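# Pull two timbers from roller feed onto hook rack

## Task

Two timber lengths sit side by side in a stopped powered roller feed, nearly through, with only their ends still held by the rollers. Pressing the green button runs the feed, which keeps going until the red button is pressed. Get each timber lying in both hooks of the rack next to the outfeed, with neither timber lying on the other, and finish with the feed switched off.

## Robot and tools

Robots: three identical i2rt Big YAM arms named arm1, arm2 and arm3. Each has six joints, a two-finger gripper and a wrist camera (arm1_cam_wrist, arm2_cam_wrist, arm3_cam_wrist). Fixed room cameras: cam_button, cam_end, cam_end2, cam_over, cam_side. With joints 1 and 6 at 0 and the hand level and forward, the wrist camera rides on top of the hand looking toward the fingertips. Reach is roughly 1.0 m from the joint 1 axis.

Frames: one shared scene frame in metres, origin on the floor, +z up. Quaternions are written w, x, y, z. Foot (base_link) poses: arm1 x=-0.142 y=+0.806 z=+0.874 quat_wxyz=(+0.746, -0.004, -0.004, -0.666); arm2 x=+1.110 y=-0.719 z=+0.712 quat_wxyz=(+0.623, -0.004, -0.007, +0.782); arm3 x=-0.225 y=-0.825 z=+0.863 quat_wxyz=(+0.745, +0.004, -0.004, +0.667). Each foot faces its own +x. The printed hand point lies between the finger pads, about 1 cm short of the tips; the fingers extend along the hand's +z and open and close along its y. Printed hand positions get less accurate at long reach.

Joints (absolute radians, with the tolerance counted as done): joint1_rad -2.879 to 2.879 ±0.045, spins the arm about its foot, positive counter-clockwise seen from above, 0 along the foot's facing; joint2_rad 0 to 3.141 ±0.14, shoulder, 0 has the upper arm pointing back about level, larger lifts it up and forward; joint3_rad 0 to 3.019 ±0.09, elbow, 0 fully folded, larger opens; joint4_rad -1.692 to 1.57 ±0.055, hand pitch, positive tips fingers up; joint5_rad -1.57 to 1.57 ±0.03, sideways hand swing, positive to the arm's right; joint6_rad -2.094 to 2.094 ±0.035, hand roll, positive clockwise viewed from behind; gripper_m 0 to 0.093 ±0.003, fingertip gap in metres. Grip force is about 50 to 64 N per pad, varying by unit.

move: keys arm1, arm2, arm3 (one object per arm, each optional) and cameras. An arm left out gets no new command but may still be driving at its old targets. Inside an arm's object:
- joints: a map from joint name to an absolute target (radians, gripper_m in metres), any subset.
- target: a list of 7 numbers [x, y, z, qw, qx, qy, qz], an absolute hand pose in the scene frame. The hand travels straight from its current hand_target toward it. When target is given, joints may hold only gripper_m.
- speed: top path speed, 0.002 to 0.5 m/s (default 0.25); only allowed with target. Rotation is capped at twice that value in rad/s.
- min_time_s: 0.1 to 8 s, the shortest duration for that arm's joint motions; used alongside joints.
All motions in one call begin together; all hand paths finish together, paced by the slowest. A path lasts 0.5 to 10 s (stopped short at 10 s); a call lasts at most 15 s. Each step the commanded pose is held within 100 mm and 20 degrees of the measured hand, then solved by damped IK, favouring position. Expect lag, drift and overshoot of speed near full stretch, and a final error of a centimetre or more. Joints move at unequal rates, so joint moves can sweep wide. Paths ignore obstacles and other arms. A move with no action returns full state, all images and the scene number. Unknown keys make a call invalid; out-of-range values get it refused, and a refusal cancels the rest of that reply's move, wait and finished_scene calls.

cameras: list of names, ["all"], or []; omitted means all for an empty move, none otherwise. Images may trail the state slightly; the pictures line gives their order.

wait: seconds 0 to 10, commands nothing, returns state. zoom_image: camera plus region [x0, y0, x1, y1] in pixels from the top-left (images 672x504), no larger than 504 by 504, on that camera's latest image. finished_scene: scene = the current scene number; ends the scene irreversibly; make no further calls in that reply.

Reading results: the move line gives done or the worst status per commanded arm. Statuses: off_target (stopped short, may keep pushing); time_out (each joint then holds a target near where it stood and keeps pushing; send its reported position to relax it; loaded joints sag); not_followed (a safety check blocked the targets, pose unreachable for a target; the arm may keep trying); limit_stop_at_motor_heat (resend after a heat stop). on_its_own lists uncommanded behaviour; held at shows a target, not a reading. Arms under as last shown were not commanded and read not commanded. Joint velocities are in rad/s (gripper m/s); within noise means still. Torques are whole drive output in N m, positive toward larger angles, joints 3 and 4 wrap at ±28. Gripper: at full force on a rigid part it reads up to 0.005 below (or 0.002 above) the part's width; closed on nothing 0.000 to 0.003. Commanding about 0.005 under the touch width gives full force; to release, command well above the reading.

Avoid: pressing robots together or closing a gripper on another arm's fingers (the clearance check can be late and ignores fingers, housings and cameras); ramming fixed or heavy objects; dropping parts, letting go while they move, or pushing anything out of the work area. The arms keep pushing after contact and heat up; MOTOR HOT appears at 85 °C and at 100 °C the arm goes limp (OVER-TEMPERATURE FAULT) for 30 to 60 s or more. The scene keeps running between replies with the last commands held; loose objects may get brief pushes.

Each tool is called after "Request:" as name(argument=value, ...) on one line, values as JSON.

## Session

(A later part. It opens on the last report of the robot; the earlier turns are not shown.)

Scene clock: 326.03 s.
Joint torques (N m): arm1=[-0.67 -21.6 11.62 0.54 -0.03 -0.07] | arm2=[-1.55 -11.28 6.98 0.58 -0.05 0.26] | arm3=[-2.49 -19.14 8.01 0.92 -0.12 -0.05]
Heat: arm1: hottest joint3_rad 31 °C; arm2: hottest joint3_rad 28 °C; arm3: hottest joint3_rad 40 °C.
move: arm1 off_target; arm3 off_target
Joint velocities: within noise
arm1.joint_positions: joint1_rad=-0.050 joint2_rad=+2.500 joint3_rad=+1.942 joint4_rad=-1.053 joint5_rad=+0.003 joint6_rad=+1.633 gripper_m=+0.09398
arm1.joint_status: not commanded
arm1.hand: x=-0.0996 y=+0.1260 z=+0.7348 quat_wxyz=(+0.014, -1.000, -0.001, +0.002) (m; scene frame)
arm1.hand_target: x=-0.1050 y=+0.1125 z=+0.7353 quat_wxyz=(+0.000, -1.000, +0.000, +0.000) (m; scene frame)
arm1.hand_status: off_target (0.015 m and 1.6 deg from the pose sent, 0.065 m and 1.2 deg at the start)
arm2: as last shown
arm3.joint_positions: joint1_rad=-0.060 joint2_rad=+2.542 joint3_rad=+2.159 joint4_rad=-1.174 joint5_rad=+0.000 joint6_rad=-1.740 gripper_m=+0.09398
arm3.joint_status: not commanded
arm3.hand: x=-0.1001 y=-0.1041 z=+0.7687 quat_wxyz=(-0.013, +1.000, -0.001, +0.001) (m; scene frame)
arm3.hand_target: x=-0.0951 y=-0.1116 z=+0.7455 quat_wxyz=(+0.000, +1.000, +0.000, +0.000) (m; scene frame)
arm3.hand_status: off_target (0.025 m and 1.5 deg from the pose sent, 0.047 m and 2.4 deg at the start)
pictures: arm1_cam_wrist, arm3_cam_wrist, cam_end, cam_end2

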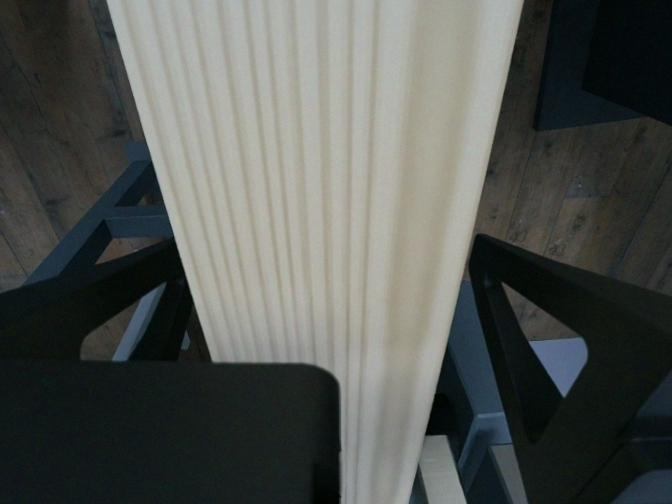

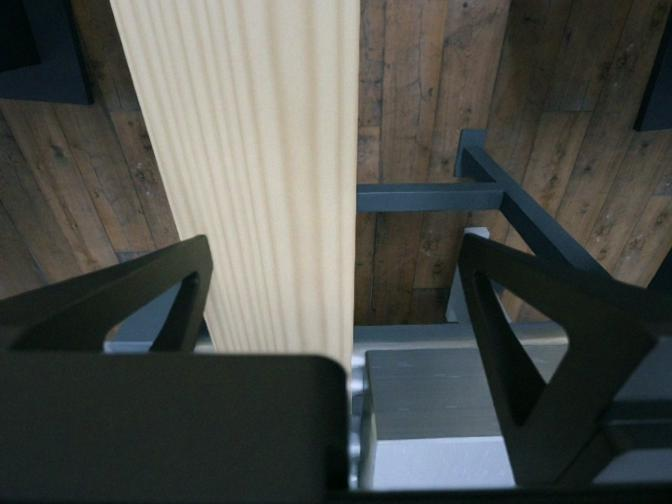

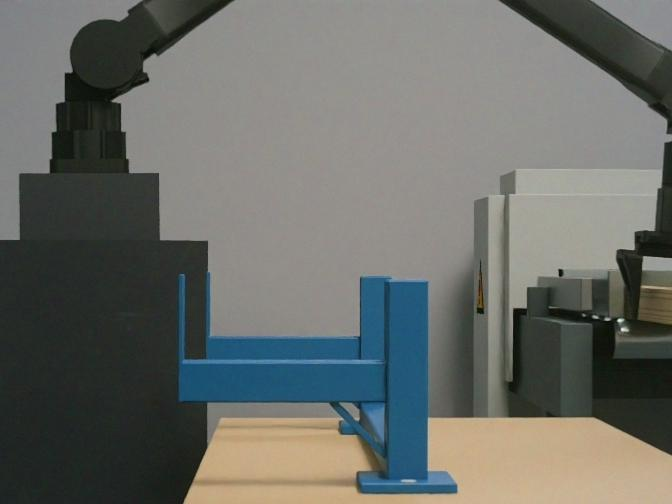

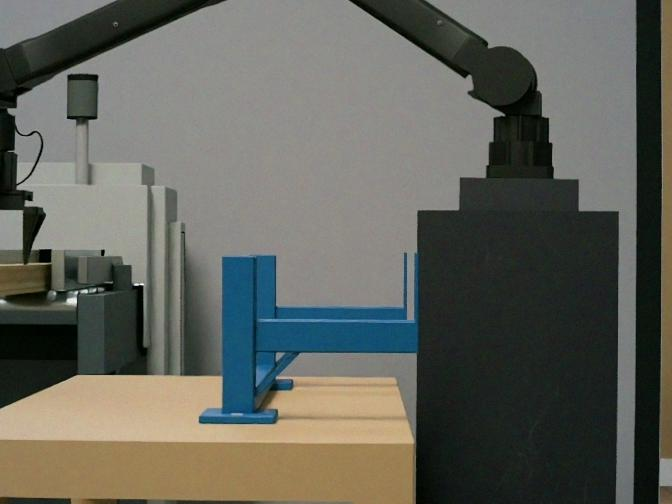

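Request:
move(arm1={"joints": {"gripper_m": 0.06}}, arm3={"target": [-0.095, -0.111, 0.81, 0, 1, 0, 0], "speed": 0.1}, cameras=["arm1_cam_wrist", "arm3_cam_wrist"])

Scene clock: 339.47 s.
Joint torques (N m): arm1=[-0.5 -21.66 11.67 0.27 -0.05 -0.04] | arm2=[-1.49 -11.28 6.98 0.59 -0.05 0.26] | arm3=[-2.49 -20.42 9.8 0.21 -0.12 -0.05]
Heat: arm1: hottest joint2_rad 30 °C; arm2: hottest joint3_rad 28 °C; arm3: hottest joint3_rad 39 °C.
move: arm1 done; arm3 done
Joint velocities: within noise
arm1.joint_positions: joint1_rad=-0.050 joint2_rad=+2.500 joint3_rad=+1.942 joint4_rad=-1.048 joint5_rad=+0.003 joint6_rad=+1.629 gripper_m=+0.06254
arm1.joint_status: all done
arm1.hand: x=-0.0999 y=+0.1246 z=+0.7348 quat_wxyz=(+0.011, -1.000, -0.003, +0.002) (m; scene frame)
arm1.hand_target: x=-0.1052 y=+0.1126 z=+0.7353 quat_wxyz=(+0.000, -1.000, +0.000, +0.000) (m; scene frame)
arm1.hand_status: not commanded
arm2: as last shown
arm3.joint_positions: joint1_rad=-0.060 joint2_rad=+2.493 joint3_rad=+2.159 joint4_rad=-1.258 joint5_rad=+0.000 joint6_rad=-1.740 gripper_m=+0.09398
arm3.joint_status: not commanded
arm3.hand: x=-0.1019 y=-0.1147 z=+0.8036 quat_wxyz=(+0.004, +1.000, -0.001, -0.002) (m; scene frame)
arm3.hand_target: x=-0.0949 y=-0.1112 z=+0.8099 quat_wxyz=(+0.000, +1.000, +0.000, +0.000) (m; scene frame)
arm3.hand_status: done (0.010 m and 0.5 deg from the pose sent, 0.042 m and 1.5 deg at the start)
pictures: arm1_cam_wrist, arm3_cam_wrist

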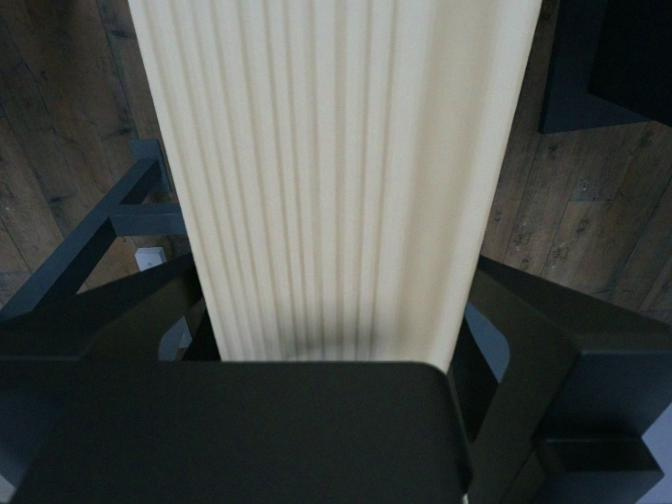

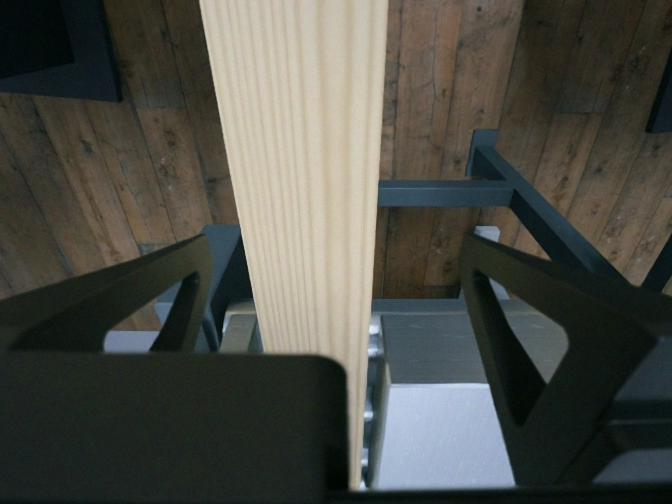

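Request:
move(arm3={"target": [-0.095, -0.124, 0.79, 0, 1, 0, 0], "speed": 0.1}, cameras=["arm3_cam_wrist"])

Scene clock: 356.83 s.
Joint torques (N m): arm1=[-0.44 -21.6 11.59 0.29 -0.05 -0.04] | arm2=[-1.55 -11.28 6.97 0.58 -0.05 0.26] | arm3=[-2.67 -21.6 7.68 0.83 -0.11 -0.06]
Heat: arm1: hottest joint2_rad 31 °C; arm2: hottest joint3_rad 28 °C; arm3: hottest joint3_rad 39 °C.
move: arm3 done
Joint velocities: within noise
arm1, arm2: as last shown
arm3.joint_positions: joint1_rad=-0.062 joint2_rad=+2.485 joint3_rad=+2.094 joint4_rad=-1.205 joint5_rad=+0.000 joint6_rad=-1.743 gripper_m=+0.09398
arm3.joint_status: not commanded
arm3.hand: x=-0.1025 y=-0.1245 z=+0.7855 quat_wxyz=(+0.006, +1.000, +0.000, -0.002) (m; scene frame)
arm3.hand_target: x=-0.0950 y=-0.1240 z=+0.7901 quat_wxyz=(+0.000, +1.000, +0.000, +0.000) (m; scene frame)
arm3.hand_status: done (0.009 m and 0.8 deg from the pose sent, 0.018 m and 0.5 deg at the start)
pictures: arm3_cam_wrist

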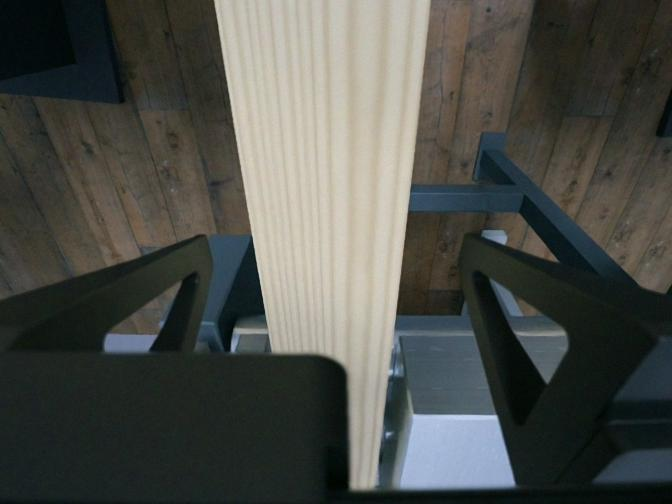

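Request:
move(arm3={"target": [-0.095, -0.127, 0.738, 0, 1, 0, 0], "speed": 0.1}, cameras=["arm3_cam_wrist"])

Request:
move(arm3={"joints": {"gripper_m": 0.06}}, arm2={"target": [0.981, -0.362, 0.86, 0, 0.7071, -0.7071, 0], "speed": 0.1}, cameras=["arm3_cam_wrist", "arm2_cam_wrist", "cam_button"])

Scene clock: 364.27 s.
Joint torques (N m): arm1=[-0.56 -21.71 11.64 0.31 -0.07 -0.03] | arm2=[-1.55 -11.22 6.98 0.59 -0.05 0.26] | arm3=[-2.55 -18.84 7.75 0.95 -0.12 -0.06]
Heat: arm1: hottest joint2_rad 32 °C; arm2: hottest joint3_rad 28 °C; arm3: hottest joint3_rad 38 °C.
move: arm3 off_target
Joint velocities: within noise
arm1, arm2: as last shown
arm3.joint_positions: joint1_rad=-0.062 joint2_rad=+2.509 joint3_rad=+2.061 joint4_rad=-1.116 joint5_rad=+0.000 joint6_rad=-1.744 gripper_m=+0.09398
arm3.joint_status: not commanded
arm3.hand: x=-0.1016 y=-0.1208 z=+0.7577 quat_wxyz=(-0.010, +1.000, +0.000, +0.001) (m; scene frame)
arm3.hand_target: x=-0.0952 y=-0.1275 z=+0.7384 quat_wxyz=(+0.000, +1.000, +0.000, +0.000) (m; scene frame)
arm3.hand_status: off_target (0.022 m and 1.1 deg from the pose sent, 0.048 m and 0.8 deg at the start)
pictures: arm3_cam_wrist

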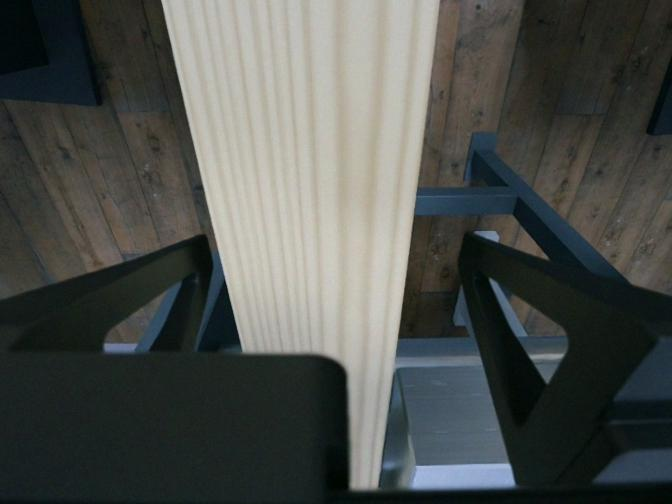

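Scene clock: 365.40 s.
Joint torques (N m): arm1=[-0.5 -21.6 11.6 0.29 -0.04 -0.04] | arm2=[-1.49 -9.11 6.86 0.65 -0.03 0.25] | arm3=[-2.43 -18.78 8.25 1.29 -0.14 -0.04]
Heat: arm1: hottest joint2_rad 32 °C; arm2: hottest joint3_rad 28 °C; arm3: hottest joint3_rad 38 °C.
move: arm2 done; arm3 off_target
Joint velocities: within noise
arm1: as last shown
arm2.joint_positions: joint1_rad=+0.100 joint2_rad=+1.370 joint3_rad=+1.072 joint4_rad=-1.267 joint5_rad=-0.014 joint6_rad=+0.324 gripper_m=+0.00050
arm2.joint_status: not commanded
arm2.hand: x=+0.9854 y=-0.3606 z=+0.8677 quat_wxyz=(-0.002, +0.707, -0.707, -0.003) (m; scene frame)
arm2.hand_target: x=+0.9812 y=-0.3622 z=+0.8600 quat_wxyz=(+0.000, +0.707, -0.707, +0.000) (m; scene frame)
arm2.hand_status: done (0.009 m and 0.4 deg from the pose sent, 0.040 m and 1.0 deg at the start)
arm3.joint_positions: joint1_rad=-0.064 joint2_rad=+2.509 joint3_rad=+2.053 joint4_rad=-1.126 joint5_rad=+0.001 joint6_rad=-1.746 gripper_m=+0.06363
arm3.joint_status: gripper_m off_target (ended at +0.06366, target +0.06000)
arm3.hand: x=-0.1012 y=-0.1268 z=+0.7549 quat_wxyz=(-0.001, +1.000, +0.000, +0.000) (m; scene frame)
arm3.hand_target: x=-0.0953 y=-0.1275 z=+0.7384 quat_wxyz=(+0.000, +1.000, +0.000, +0.000) (m; scene frame)
arm3.hand_status: not commanded
pictures: arm2_cam_wrist, arm3_cam_wrist, cam_button

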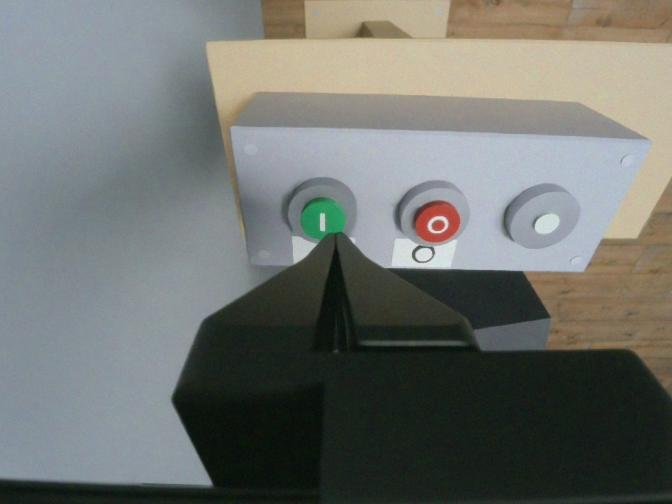

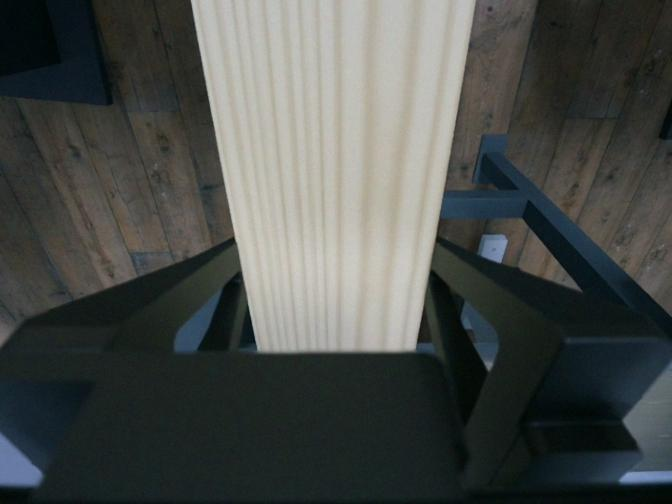

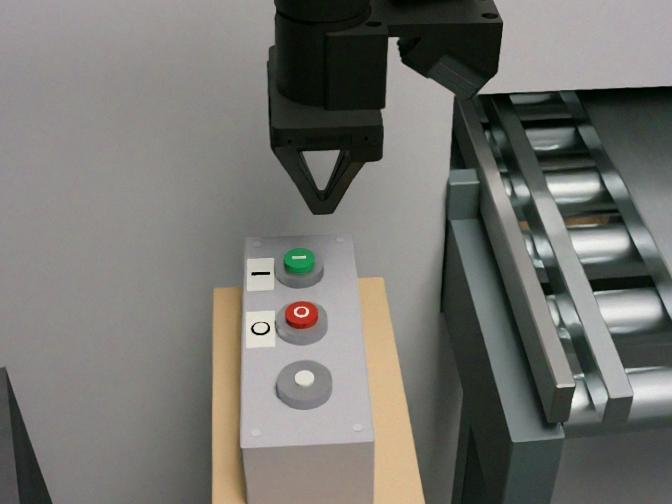

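Request:
move(arm3={"joints": {"gripper_m": 0.093}})

Request:
move(arm3={"target": [-0.095, -0.129, 0.715, 0, 1, 0, 0], "speed": 0.1}, cameras=["arm3_cam_wrist", "cam_end2", "cam_end"])

Scene clock: 381.73 s.
Joint torques (N m): arm1=[-0.56 -21.66 11.58 0.25 -0.06 -0.02] | arm2=[-1.55 -9.11 6.86 0.66 -0.03 0.26] | arm3=[-2.55 -18.84 8.29 0.92 -0.14 -0.04]
Heat: arm1: hottest joint2_rad 32 °C; arm2: hottest joint3_rad 28 °C; arm3: hottest joint3_rad 38 °C.
move: arm3 done
Joint velocities: within noise
arm1, arm2: as last shown
arm3.joint_positions: joint1_rad=-0.064 joint2_rad=+2.509 joint3_rad=+2.053 joint4_rad=-1.116 joint5_rad=+0.001 joint6_rad=-1.746 gripper_m=+0.09288
arm3.joint_status: all done
arm3.hand: x=-0.1008 y=-0.1244 z=+0.7546 quat_wxyz=(-0.006, +1.000, +0.000, +0.001) (m; scene frame)
arm3.hand_target: x=-0.0953 y=-0.1276 z=+0.7382 quat_wxyz=(+0.000, +1.000, +0.000, +0.000) (m; scene frame)
arm3.hand_status: not commanded
pictures: none

Scene clock: 382.83 s.
Joint torques (N m): arm1=[-0.56 -21.48 11.56 0.35 -0.05 -0.04] | arm2=[-1.49 -9.05 6.86 0.65 -0.03 0.26] | arm3=[-2.55 -18.96 7.64 0.92 -0.14 -0.04]
Heat: arm1: hottest joint2_rad 32 °C; arm2: hottest joint3_rad 28 °C; arm3: hottest joint3_rad 38 °C.
move: arm3 off_target
Joint velocities: within noise
arm1, arm2: as last shown
arm3.joint_positions: joint1_rad=-0.064 joint2_rad=+2.538 joint3_rad=+2.053 joint4_rad=-1.078 joint5_rad=+0.001 joint6_rad=-1.746 gripper_m=+0.09295
arm3.joint_status: not commanded
arm3.hand: x=-0.1004 y=-0.1223 z=+0.7347 quat_wxyz=(-0.010, +1.000, +0.000, +0.001) (m; scene frame)
arm3.hand_target: x=-0.0953 y=-0.1295 z=+0.7154 quat_wxyz=(+0.000, +1.000, +0.000, +0.000) (m; scene frame)
arm3.hand_status: off_target (0.021 m and 1.1 deg from the pose sent, 0.040 m and 0.7 deg at the start)
pictures: arm3_cam_wrist, cam_end, cam_end2

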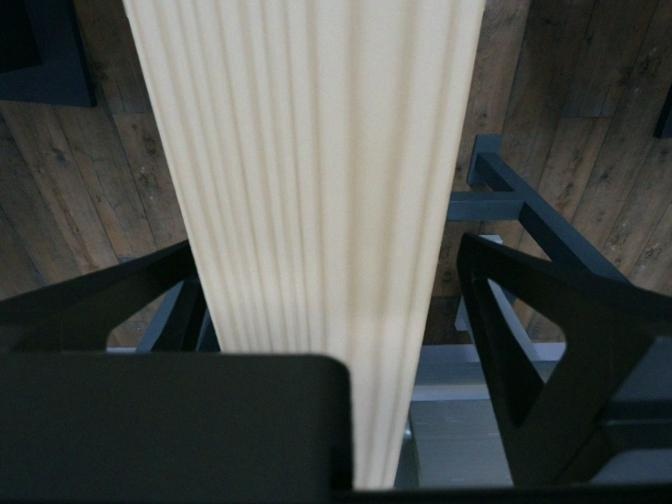

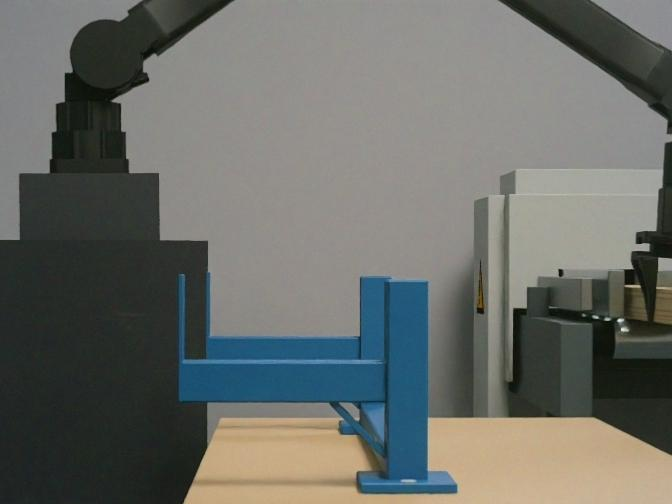

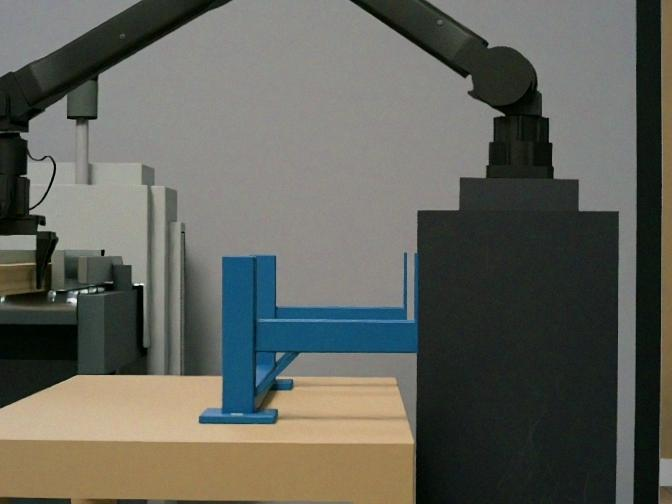

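Request:
move(arm3={"joints": {"gripper_m": 0.06}}, arm2={"target": [0.977, -0.366, 0.845, 0, 0.7071, -0.7071, 0], "speed": 0.1})

Request:
move(arm2={"target": [0.977, -0.366, 0.812, 0, 0.7071, -0.7071, 0], "speed": 0.06}, cameras=["cam_button", "cam_over"])

Request:
move(arm2={"target": [0.977, -0.366, 0.855, 0, 0.7071, -0.7071, 0], "speed": 0.2})

Request:
move(arm2={"target": [1.026, -0.366, 0.855, 0, 0.7071, -0.7071, 0], "speed": 0.2})

Request:
move(arm2={"target": [1.026, -0.366, 0.812, 0, 0.7071, -0.7071, 0], "speed": 0.1}, cameras=["cam_button", "cam_over", "arm1_cam_wrist", "arm3_cam_wrist", "cam_side"])

Scene clock: 412.40 s.
Joint torques (N m): arm1=[-0.44 -21.66 11.6 0.31 -0.05 -0.04] | arm2=[-1.55 -9.11 6.76 0.61 -0.03 0.26] | arm3=[-2.43 -18.84 7.99 1.14 -0.16 -0.02]
Heat: arm1: hottest joint2_rad 33 °C; arm2: hottest joint3_rad 28 °C; arm3: hottest joint3_rad 36 °C.
move: arm2 done; arm3 off_target
Joint velocities: within noise
arm1: as last shown
arm2.joint_positions: joint1_rad=+0.114 joint2_rad=+1.378 joint3_rad=+1.038 joint4_rad=-1.225 joint5_rad=-0.014 joint6_rad=+0.338 gripper_m=+0.00050
arm2.joint_status: not commanded
arm2.hand: x=+0.9812 y=-0.3644 z=+0.8523 quat_wxyz=(-0.002, +0.707, -0.707, -0.003) (m; scene frame)
arm2.hand_target: x=+0.9771 y=-0.3662 z=+0.8450 quat_wxyz=(+0.000, +0.707, -0.707, +0.000) (m; scene frame)
arm2.hand_status: done (0.009 m and 0.4 deg from the pose sent, 0.025 m and 0.5 deg at the start)
arm3.joint_positions: joint1_rad=-0.065 joint2_rad=+2.538 joint3_rad=+2.048 joint4_rad=-1.084 joint5_rad=+0.001 joint6_rad=-1.748 gripper_m=+0.06381
arm3.joint_status: gripper_m off_target (ended at +0.06384, target +0.06000)
arm3.hand: x=-0.1005 y=-0.1263 z=+0.7327 quat_wxyz=(-0.004, +1.000, +0.001, +0.000) (m; scene frame)
arm3.hand_target: x=-0.0951 y=-0.1294 z=+0.7154 quat_wxyz=(+0.000, +1.000, +0.000, +0.000) (m; scene frame)
arm3.hand_status: not commanded
pictures: none

Scene clock: 413.57 s.
Joint torques (N m): arm1=[-0.56 -21.6 11.62 0.34 -0.05 -0.03] | arm2=[-1.49 -9.05 6.28 0.92 -0.04 0.26] | arm3=[-2.49 -18.84 8.02 1.14 -0.16 -0.02]
Heat: arm1: hottest joint2_rad 33 °C; arm2: hottest joint3_rad 28 °C; arm3: hottest joint3_rad 36 °C.
move: arm2 off_target
Joint velocities: within noise
arm1, arm3: as last shown
arm2.joint_positions: joint1_rad=+0.115 joint2_rad=+1.411 joint3_rad=+0.984 joint4_rad=-1.140 joint5_rad=-0.014 joint6_rad=+0.340 gripper_m=+0.00050
arm2.joint_status: not commanded
arm2.hand: x=+0.9814 y=-0.3645 z=+0.8215 quat_wxyz=(-0.002, +0.707, -0.707, -0.002) (m; scene frame)
arm2.hand_target: x=+0.9771 y=-0.3663 z=+0.8122 quat_wxyz=(+0.000, +0.707, -0.707, +0.000) (m; scene frame)
arm2.hand_status: off_target (0.011 m and 0.3 deg from the pose sent, 0.041 m and 0.4 deg at the start)
pictures: cam_button, cam_over

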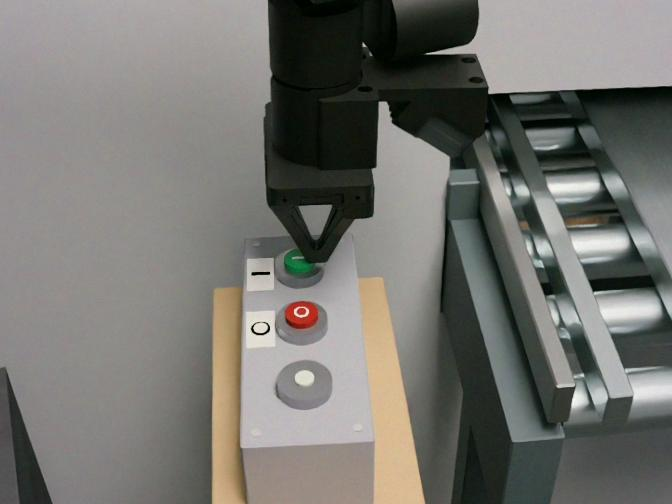

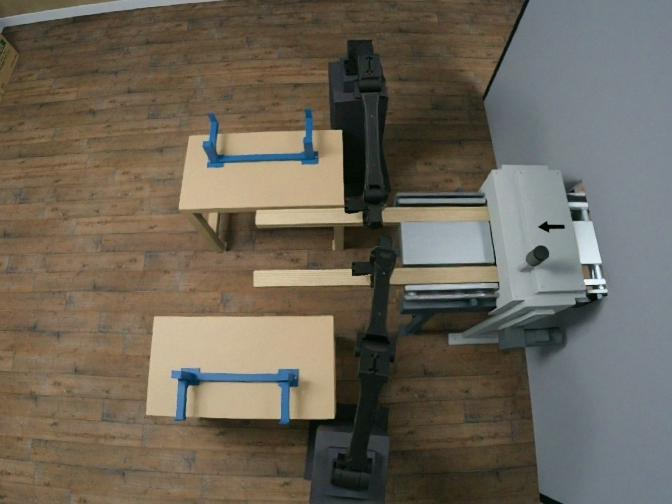

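Scene clock: 414.67 s.
Joint torques (N m): arm1=[-0.62 -21.6 11.62 0.34 -0.06 -0.03] | arm2=[-1.61 -10.58 11.52 -0.38 -0.06 0.24] | arm3=[-2.43 -18.84 7.99 1.17 -0.16 -0.03]
Heat: arm1: hottest joint2_rad 33 °C; arm2: hottest joint3_rad 28 °C; arm3: hottest joint3_rad 36 °C.
move: arm2 off_target
Joint velocities: within noise
arm1.joint_positions: joint1_rad=-0.050 joint2_rad=+2.500 joint3_rad=+1.942 joint4_rad=-1.048 joint5_rad=+0.003 joint6_rad=+1.629 gripper_m=+0.06254
arm1.joint_status: not commanded
arm1.hand: x=-0.0999 y=+0.1246 z=+0.7348 quat_wxyz=(+0.011, -1.000, -0.003, +0.002) (m; scene frame)
arm1.hand_target: x=-0.1052 y=+0.1126 z=+0.7353 quat_wxyz=(+0.000, -1.000, +0.000, +0.000) (m; scene frame)
arm1.hand_status: not commanded
arm2.joint_positions: joint1_rad=+0.115 joint2_rad=+1.387 joint3_rad=+0.984 joint4_rad=-1.228 joint5_rad=-0.014 joint6_rad=+0.340 gripper_m=+0.00050
arm2.joint_status: not commanded
arm2.hand: x=+0.9884 y=-0.3848 z=+0.8301 quat_wxyz=(+0.012, +0.707, -0.707, +0.027) (m; scene frame)
arm2.hand_target: x=+0.9775 y=-0.3674 z=+0.8551 quat_wxyz=(+0.000, +0.707, -0.707, +0.000) (m; scene frame)
arm2.hand_status: off_target (0.033 m and 3.4 deg from the pose sent, 0.034 m and 0.3 deg at the start)
arm3: as last shown
pictures: none

Scene clock: 415.93 s.
Joint torques (N m): arm1=[-0.62 -21.54 11.6 0.28 -0.05 -0.04] | arm2=[-2.9 -10.05 9.26 -0.32 -0.04 0.02] | arm3=[-2.43 -18.78 8.01 1.17 -0.16 -0.03]
Heat: arm1: hottest joint2_rad 33 °C; arm2: hottest joint3_rad 28 °C; arm3: hottest joint3_rad 36 °C.
move: arm2 off_target
Joint velocities: within noise
arm1, arm3: as last shown
arm2.joint_positions: joint1_rad=+0.006 joint2_rad=+1.353 joint3_rad=+0.984 joint4_rad=-1.228 joint5_rad=-0.013 joint6_rad=+0.235 gripper_m=+0.00050
arm2.joint_status: not commanded
arm2.hand: x=+1.0253 y=-0.3735 z=+0.8421 quat_wxyz=(+0.006, +0.705, -0.709, +0.011) (m; scene frame)
arm2.hand_target: x=+1.0260 y=-0.3663 z=+0.8549 quat_wxyz=(+0.000, +0.707, -0.707, +0.000) (m; scene frame)
arm2.hand_status: off_target (0.015 m and 1.4 deg from the pose sent, 0.049 m and 3.4 deg at the start)
pictures: none

Scene clock: 417.10 s.
Joint torques (N m): arm1=[-0.5 -21.6 11.58 0.32 -0.05 -0.04] | arm2=[-2.84 -8.59 6.41 0.64 0.04 0.03] | arm3=[-2.43 -18.84 7.99 1.16 -0.17 -0.03]
Heat: arm1: hottest joint2_rad 33 °C; arm2: hottest joint3_rad 28 °C; arm3: hottest joint3_rad 36 °C.
move: arm2 done
Joint velocities: within noise
arm1, arm3: as last shown
arm2.joint_positions: joint1_rad=+0.006 joint2_rad=+1.379 joint3_rad=+0.945 joint4_rad=-1.130 joint5_rad=-0.016 joint6_rad=+0.235 gripper_m=+0.00050
arm2.joint_status: not commanded
arm2.hand: x=+1.0233 y=-0.3652 z=+0.8197 quat_wxyz=(-0.002, +0.706, -0.709, -0.004) (m; scene frame)
arm2.hand_target: x=+1.0260 y=-0.3662 z=+0.8121 quat_wxyz=(+0.000, +0.707, -0.707, +0.000) (m; scene frame)
arm2.hand_status: done (0.008 m and 0.6 deg from the pose sent, 0.031 m and 1.4 deg at the start)
pictures: arm1_cam_wrist, arm3_cam_wrist, cam_button, cam_over, cam_side

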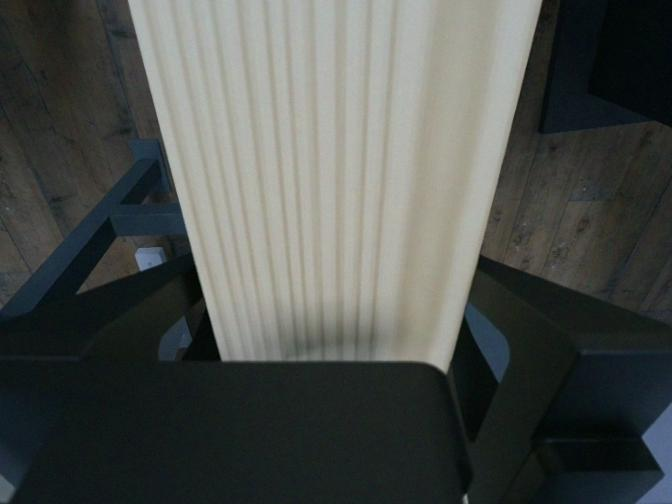

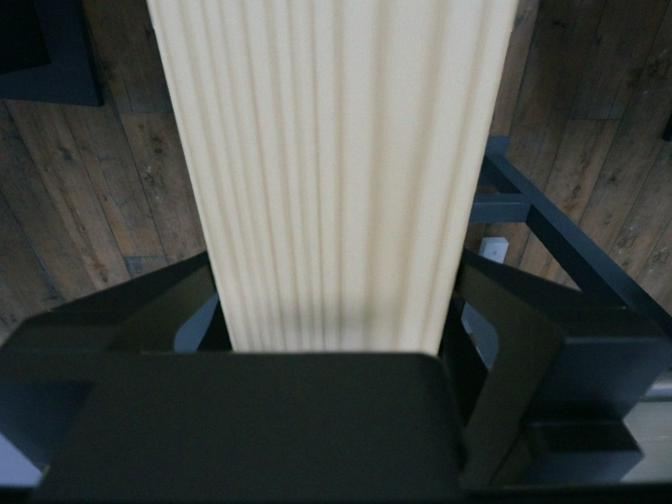

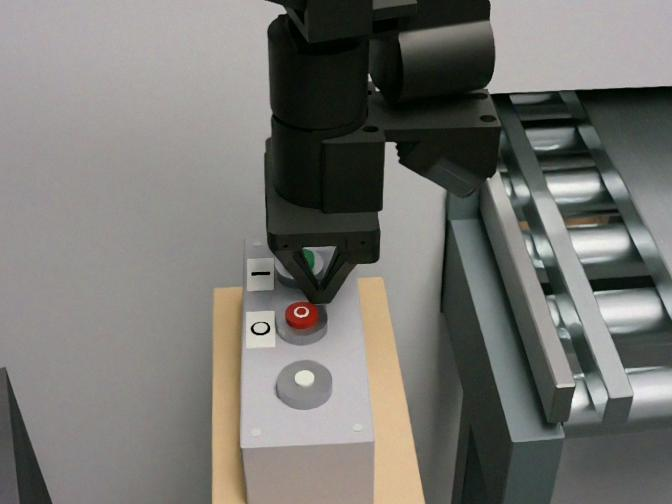

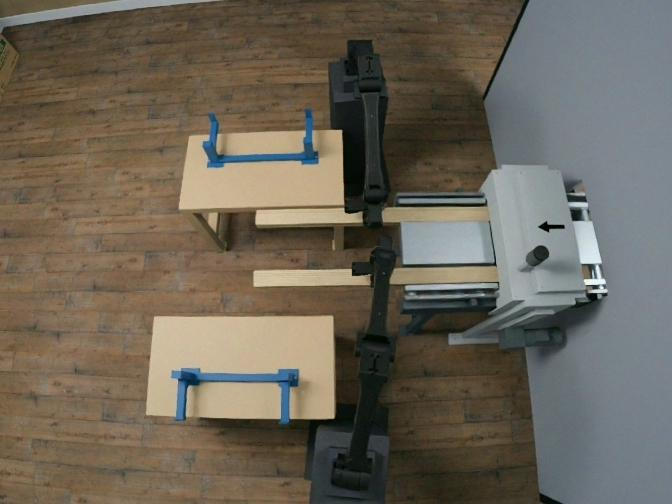

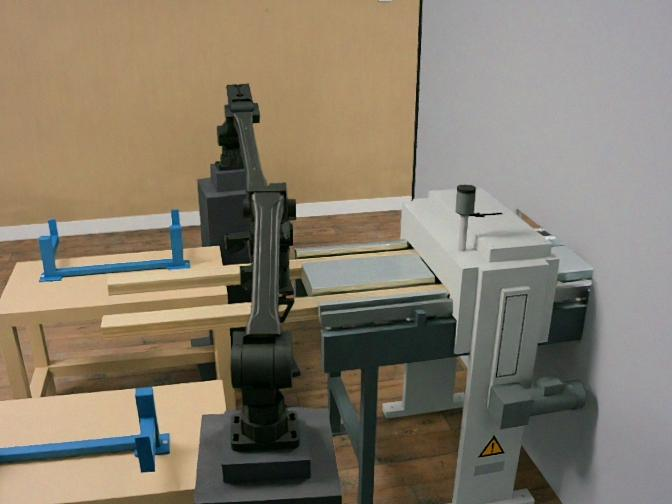

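Request:
move(arm2={"target": [1.026, -0.381, 0.84, 0, 0.7071, -0.7071, 0], "speed": 0.2})

Request:
move(arm2={"target": [1.028, -0.381, 0.82, 0, 0.7071, -0.7071, 0], "speed": 0.2}, cameras=["cam_button", "arm2_cam_wrist"])

Request:
zoom_image(camera="cam_button", region=[220, 200, 400, 400])

Scene clock: 435.60 s.
Joint torques (N m): arm1=[-0.5 -21.6 11.55 0.31 -0.05 -0.03] | arm2=[-2.2 -9.47 7.46 -0.21 0.05 0.11] | arm3=[-2.43 -18.84 8.01 1.17 -0.16 -0.02]
Heat: arm1: hottest joint2_rad 33 °C; arm2: hottest joint3_rad 29 °C; arm3: hottest joint3_rad 36 °C.
move: arm2 done
Joint velocities: within noise
arm1, arm3: as last shown
arm2.joint_positions: joint1_rad=+0.006 joint2_rad=+1.328 joint3_rad=+0.945 joint4_rad=-1.189 joint5_rad=-0.016 joint6_rad=+0.235 gripper_m=+0.00050
arm2.joint_status: not commanded
arm2.hand: x=+1.0262 y=-0.3788 z=+0.8368 quat_wxyz=(+0.000, +0.706, -0.709, -0.001) (m; scene frame)
arm2.hand_target: x=+1.0260 y=-0.3810 z=+0.8399 quat_wxyz=(+0.000, +0.707, -0.707, +0.000) (m; scene frame)
arm2.hand_status: done (0.004 m and 0.3 deg from the pose sent, 0.026 m and 0.6 deg at the start)
pictures: none

Scene clock: 436.63 s.
Joint torques (N m): arm1=[-0.62 -21.66 11.6 0.29 -0.05 -0.06] | arm2=[-2.61 -7.94 6.56 0.65 0.05 0.07] | arm3=[-2.43 -18.78 8.01 1.16 -0.16 -0.03]
Heat: arm1: hottest joint2_rad 33 °C; arm2: hottest joint3_rad 29 °C; arm3: hottest joint3_rad 36 °C.
move: arm2 done
Joint velocities: within noise
arm1, arm3: as last shown
arm2.joint_positions: joint1_rad=+0.006 joint2_rad=+1.329 joint3_rad=+0.919 joint4_rad=-1.156 joint5_rad=-0.016 joint6_rad=+0.235 gripper_m=+0.00050
arm2.joint_status: not commanded
arm2.hand: x=+1.0267 y=-0.3806 z=+0.8272 quat_wxyz=(-0.002, +0.706, -0.709, -0.003) (m; scene frame)
arm2.hand_target: x=+1.0280 y=-0.3811 z=+0.8201 quat_wxyz=(+0.000, +0.707, -0.707, +0.000) (m; scene frame)
arm2.hand_status: done (0.007 m and 0.5 deg from the pose sent, 0.017 m and 0.3 deg at the start)
pictures: arm2_cam_wrist, cam_button

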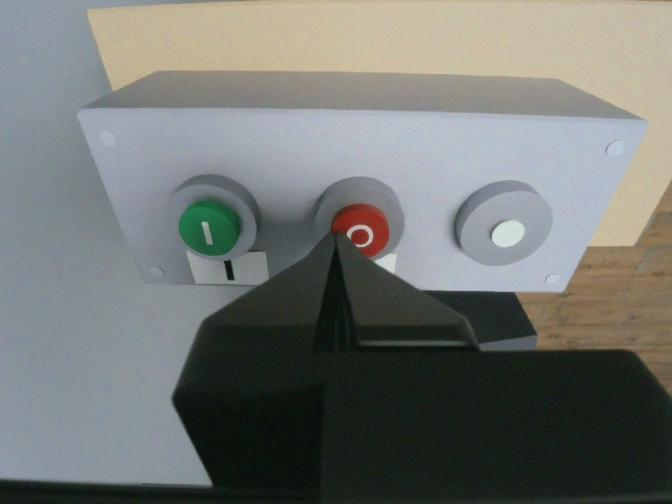

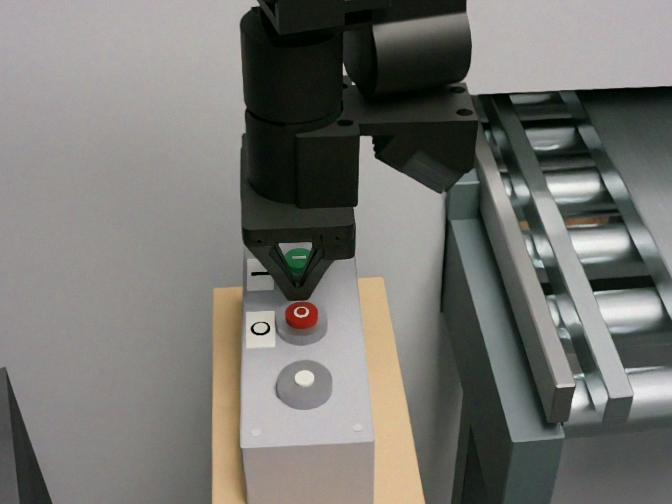

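Scaled by 2.520 from the camera's 672x504 image, which has a finer 960x720 frame.

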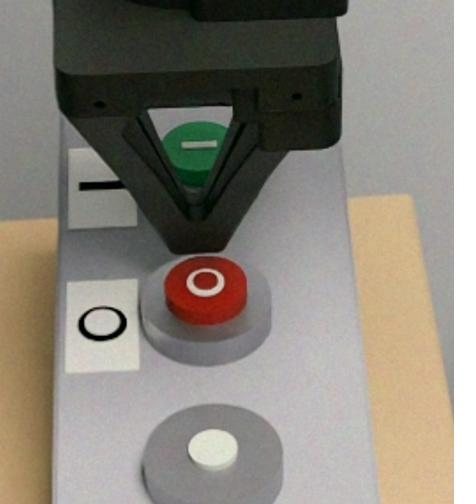

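Request:
move(arm2={"target": [0.980, -0.381, 0.84, 0, 0.7071, -0.7071, 0], "speed": 0.2})

Request:
move(arm2={"target": [0.980, -0.381, 0.798, 0, 0.7071, -0.7071, 0], "speed": 0.1}, cameras=["cam_button", "cam_over"])

Request:
move(arm2={"target": [1.036, -0.381, 0.85, 0, 0.7071, -0.7071, 0], "speed": 0.3}, cameras=["cam_over"])

Request:
move(arm2={"target": [1.036, -0.381, 0.798, 0, 0.7071, -0.7071, 0], "speed": 0.15}, cameras=["cam_button", "cam_over", "arm1_cam_wrist", "arm3_cam_wrist", "cam_side"])

Scene clock: 464.93 s.
Joint torques (N m): arm1=[-0.44 -21.6 11.59 0.31 -0.06 -0.03] | arm2=[-1.79 -8 11.47 -0.31 0.05 0.27] | arm3=[-2.37 -18.84 8.01 1.16 -0.16 -0.03]
Heat: arm1: hottest joint2_rad 34 °C; arm2: hottest joint3_rad 28 °C; arm3: hottest joint3_rad 36 °C.
move: arm2 off_target
Joint velocities: within noise
arm1, arm3: as last shown
arm2.joint_positions: joint1_rad=+0.124 joint2_rad=+1.340 joint3_rad=+0.919 joint4_rad=-1.187 joint5_rad=-0.016 joint6_rad=+0.345 gripper_m=+0.00050
arm2.joint_status: not commanded
arm2.hand: x=+0.9901 y=-0.4000 z=+0.8232 quat_wxyz=(+0.008, +0.708, -0.706, +0.016) (m; scene frame)
arm2.hand_target: x=+0.9803 y=-0.3819 z=+0.8401 quat_wxyz=(+0.000, +0.707, -0.707, +0.000) (m; scene frame)
arm2.hand_status: off_target (0.027 m and 2.1 deg from the pose sent, 0.048 m and 0.5 deg at the start)
pictures: none

Scene clock: 465.90 s.
Joint torques (N m): arm1=[-0.44 -21.66 11.56 0.32 -0.05 -0.03] | arm2=[-1.61 -6.12 6.3 2.69 0.05 0.25] | arm3=[-2.49 -18.84 7.99 1.17 -0.17 -0.03]
Heat: arm1: hottest joint2_rad 34 °C; arm2: hottest joint3_rad 28 °C; arm3: hottest joint3_rad 36 °C.
move: arm2 off_target
Joint velocities: within noise
arm1: as last shown
arm2.joint_positions: joint1_rad=+0.124 joint2_rad=+1.361 joint3_rad=+0.919 joint4_rad=-1.153 joint5_rad=-0.016 joint6_rad=+0.347 gripper_m=+0.00050
arm2.joint_status: not commanded
arm2.hand: x=+0.9875 y=-0.3925 z=+0.8163 quat_wxyz=(+0.005, +0.708, -0.707, +0.010) (m; scene frame)
arm2.hand_target: x=+0.9805 y=-0.3824 z=+0.7992 quat_wxyz=(+0.000, +0.707, -0.707, +0.000) (m; scene frame)
arm2.hand_status: off_target (0.023 m and 1.3 deg from the pose sent, 0.033 m and 2.1 deg at the start)
arm3.joint_positions: joint1_rad=-0.065 joint2_rad=+2.538 joint3_rad=+2.048 joint4_rad=-1.084 joint5_rad=+0.001 joint6_rad=-1.748 gripper_m=+0.06381
arm3.joint_status: not commanded
arm3.hand: x=-0.1005 y=-0.1263 z=+0.7327 quat_wxyz=(-0.004, +1.000, +0.001, +0.000) (m; scene frame)
arm3.hand_target: x=-0.0951 y=-0.1294 z=+0.7154 quat_wxyz=(+0.000, +1.000, +0.000, +0.000) (m; scene frame)
arm3.hand_status: not commanded
pictures: cam_button, cam_over

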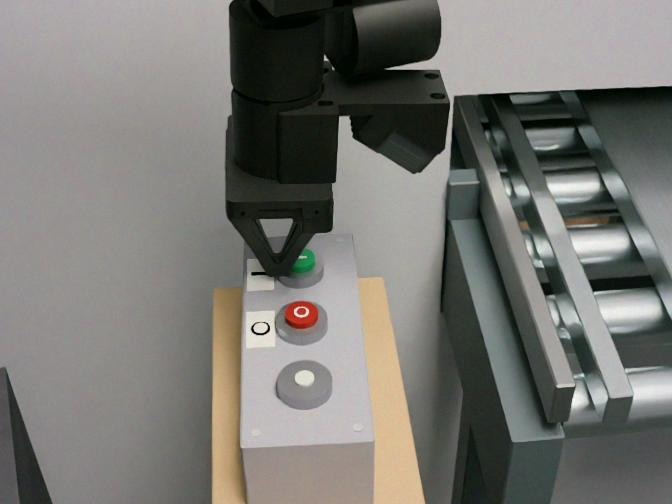

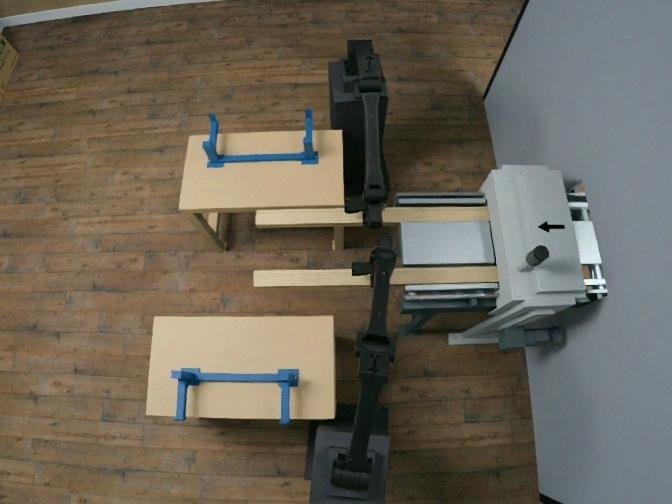

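Scene clock: 467.27 s.
Joint torques (N m): arm1=[-0.5 -21.66 11.58 0.31 -0.05 -0.05] | arm2=[-3.02 -8.94 10.14 -0.29 -0.05 0.01] | arm3=[-2.43 -18.84 8.01 1.17 -0.16 -0.03]
Heat: arm1: hottest joint2_rad 34 °C; arm2: hottest joint3_rad 28 °C; arm3: hottest joint3_rad 36 °C.
move: arm2 off_target
Joint velocities: within noise
arm1, arm3: as last shown
arm2.joint_positions: joint1_rad=-0.011 joint2_rad=+1.308 joint3_rad=+0.919 joint4_rad=-1.218 joint5_rad=-0.013 joint6_rad=+0.217 gripper_m=+0.00050
arm2.joint_status: not commanded
arm2.hand: x=+1.0361 y=-0.3941 z=+0.8342 quat_wxyz=(+0.008, +0.706, -0.708, +0.015) (m; scene frame)
arm2.hand_target: x=+1.0361 y=-0.3815 z=+0.8501 quat_wxyz=(+0.000, +0.707, -0.707, +0.000) (m; scene frame)
arm2.hand_status: off_target (0.021 m and 1.9 deg from the pose sent, 0.060 m and 1.3 deg at the start)
pictures: cam_over

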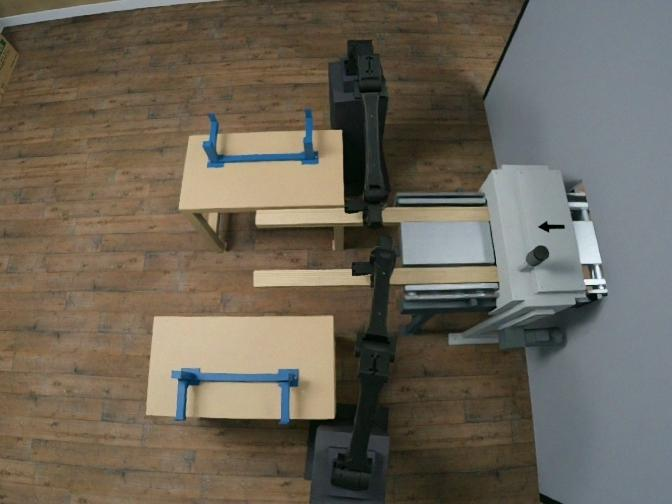

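Scene clock: 468.30 s.
Joint torques (N m): arm1=[-0.56 -21.48 11.62 0.31 -0.04 -0.05] | arm2=[-2.9 -6.59 5.31 1.25 -0.05 0.03] | arm3=[-2.43 -18.9 7.99 1.16 -0.16 -0.03]
Heat: arm1: hottest joint2_rad 34 °C; arm2: hottest joint3_rad 28 °C; arm3: hottest joint3_rad 36 °C.
move: arm2 off_target
Joint velocities: within noise
arm1.joint_positions: joint1_rad=-0.050 joint2_rad=+2.500 joint3_rad=+1.942 joint4_rad=-1.048 joint5_rad=+0.003 joint6_rad=+1.629 gripper_m=+0.06254
arm1.joint_status: not commanded
arm1.hand: x=-0.0999 y=+0.1246 z=+0.7348 quat_wxyz=(+0.011, -1.000, -0.003, +0.002) (m; scene frame)
arm1.hand_target: x=-0.1052 y=+0.1126 z=+0.7353 quat_wxyz=(+0.000, -1.000, +0.000, +0.000) (m; scene frame)
arm1.hand_status: not commanded
arm2.joint_positions: joint1_rad=-0.011 joint2_rad=+1.334 joint3_rad=+0.894 joint4_rad=-1.109 joint5_rad=-0.013 joint6_rad=+0.217 gripper_m=+0.00050
arm2.joint_status: not commanded
arm2.hand: x=+1.0328 y=-0.3780 z=+0.8168 quat_wxyz=(-0.007, +0.706, -0.708, -0.010) (m; scene frame)
arm2.hand_target: x=+1.0361 y=-0.3819 z=+0.7987 quat_wxyz=(+0.000, +0.707, -0.707, +0.000) (m; scene frame)
arm2.hand_status: off_target (0.019 m and 1.4 deg from the pose sent, 0.038 m and 2.0 deg at the start)
arm3: as last shown
pictures: arm1_cam_wrist, arm3_cam_wrist, cam_button, cam_over, cam_side

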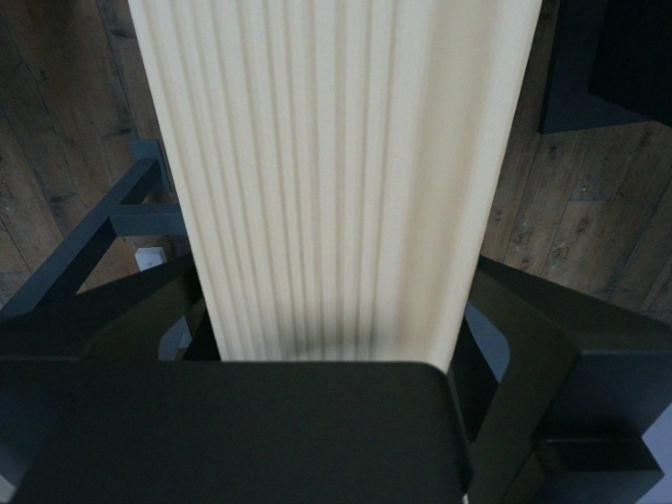

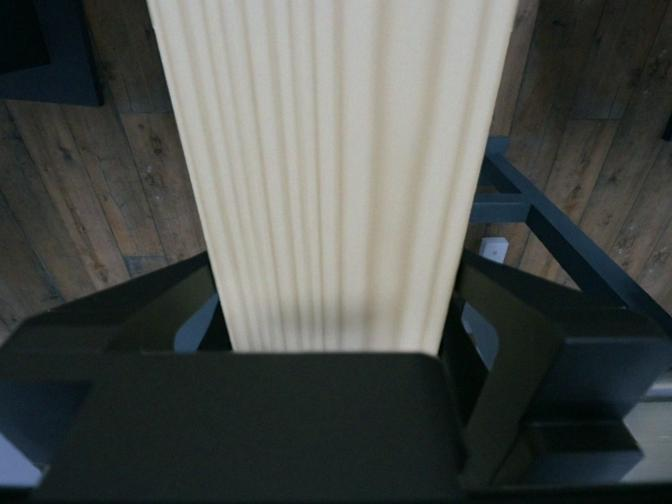

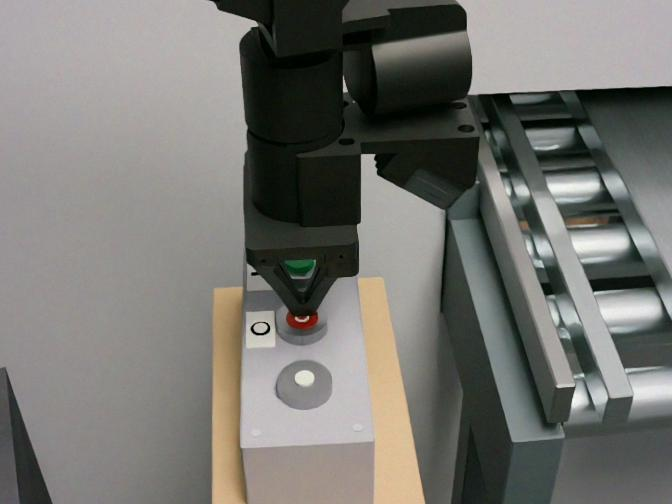

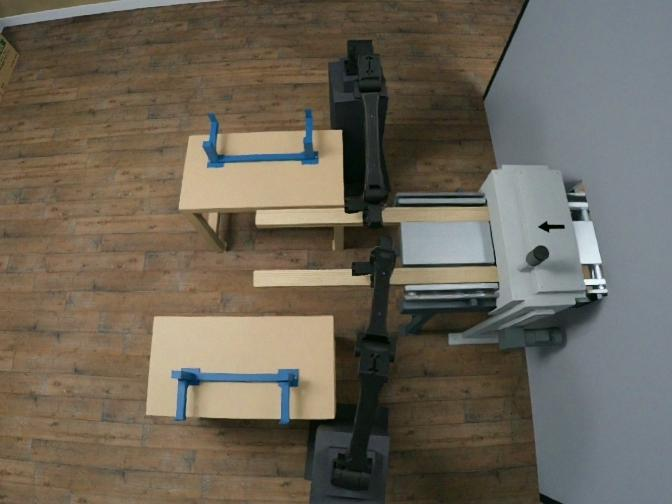

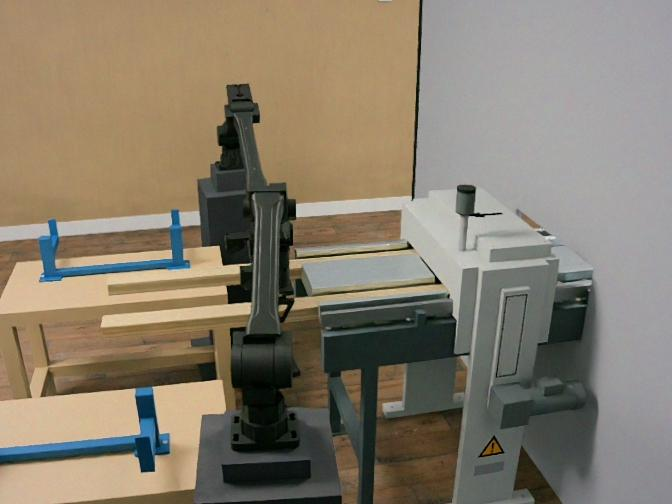

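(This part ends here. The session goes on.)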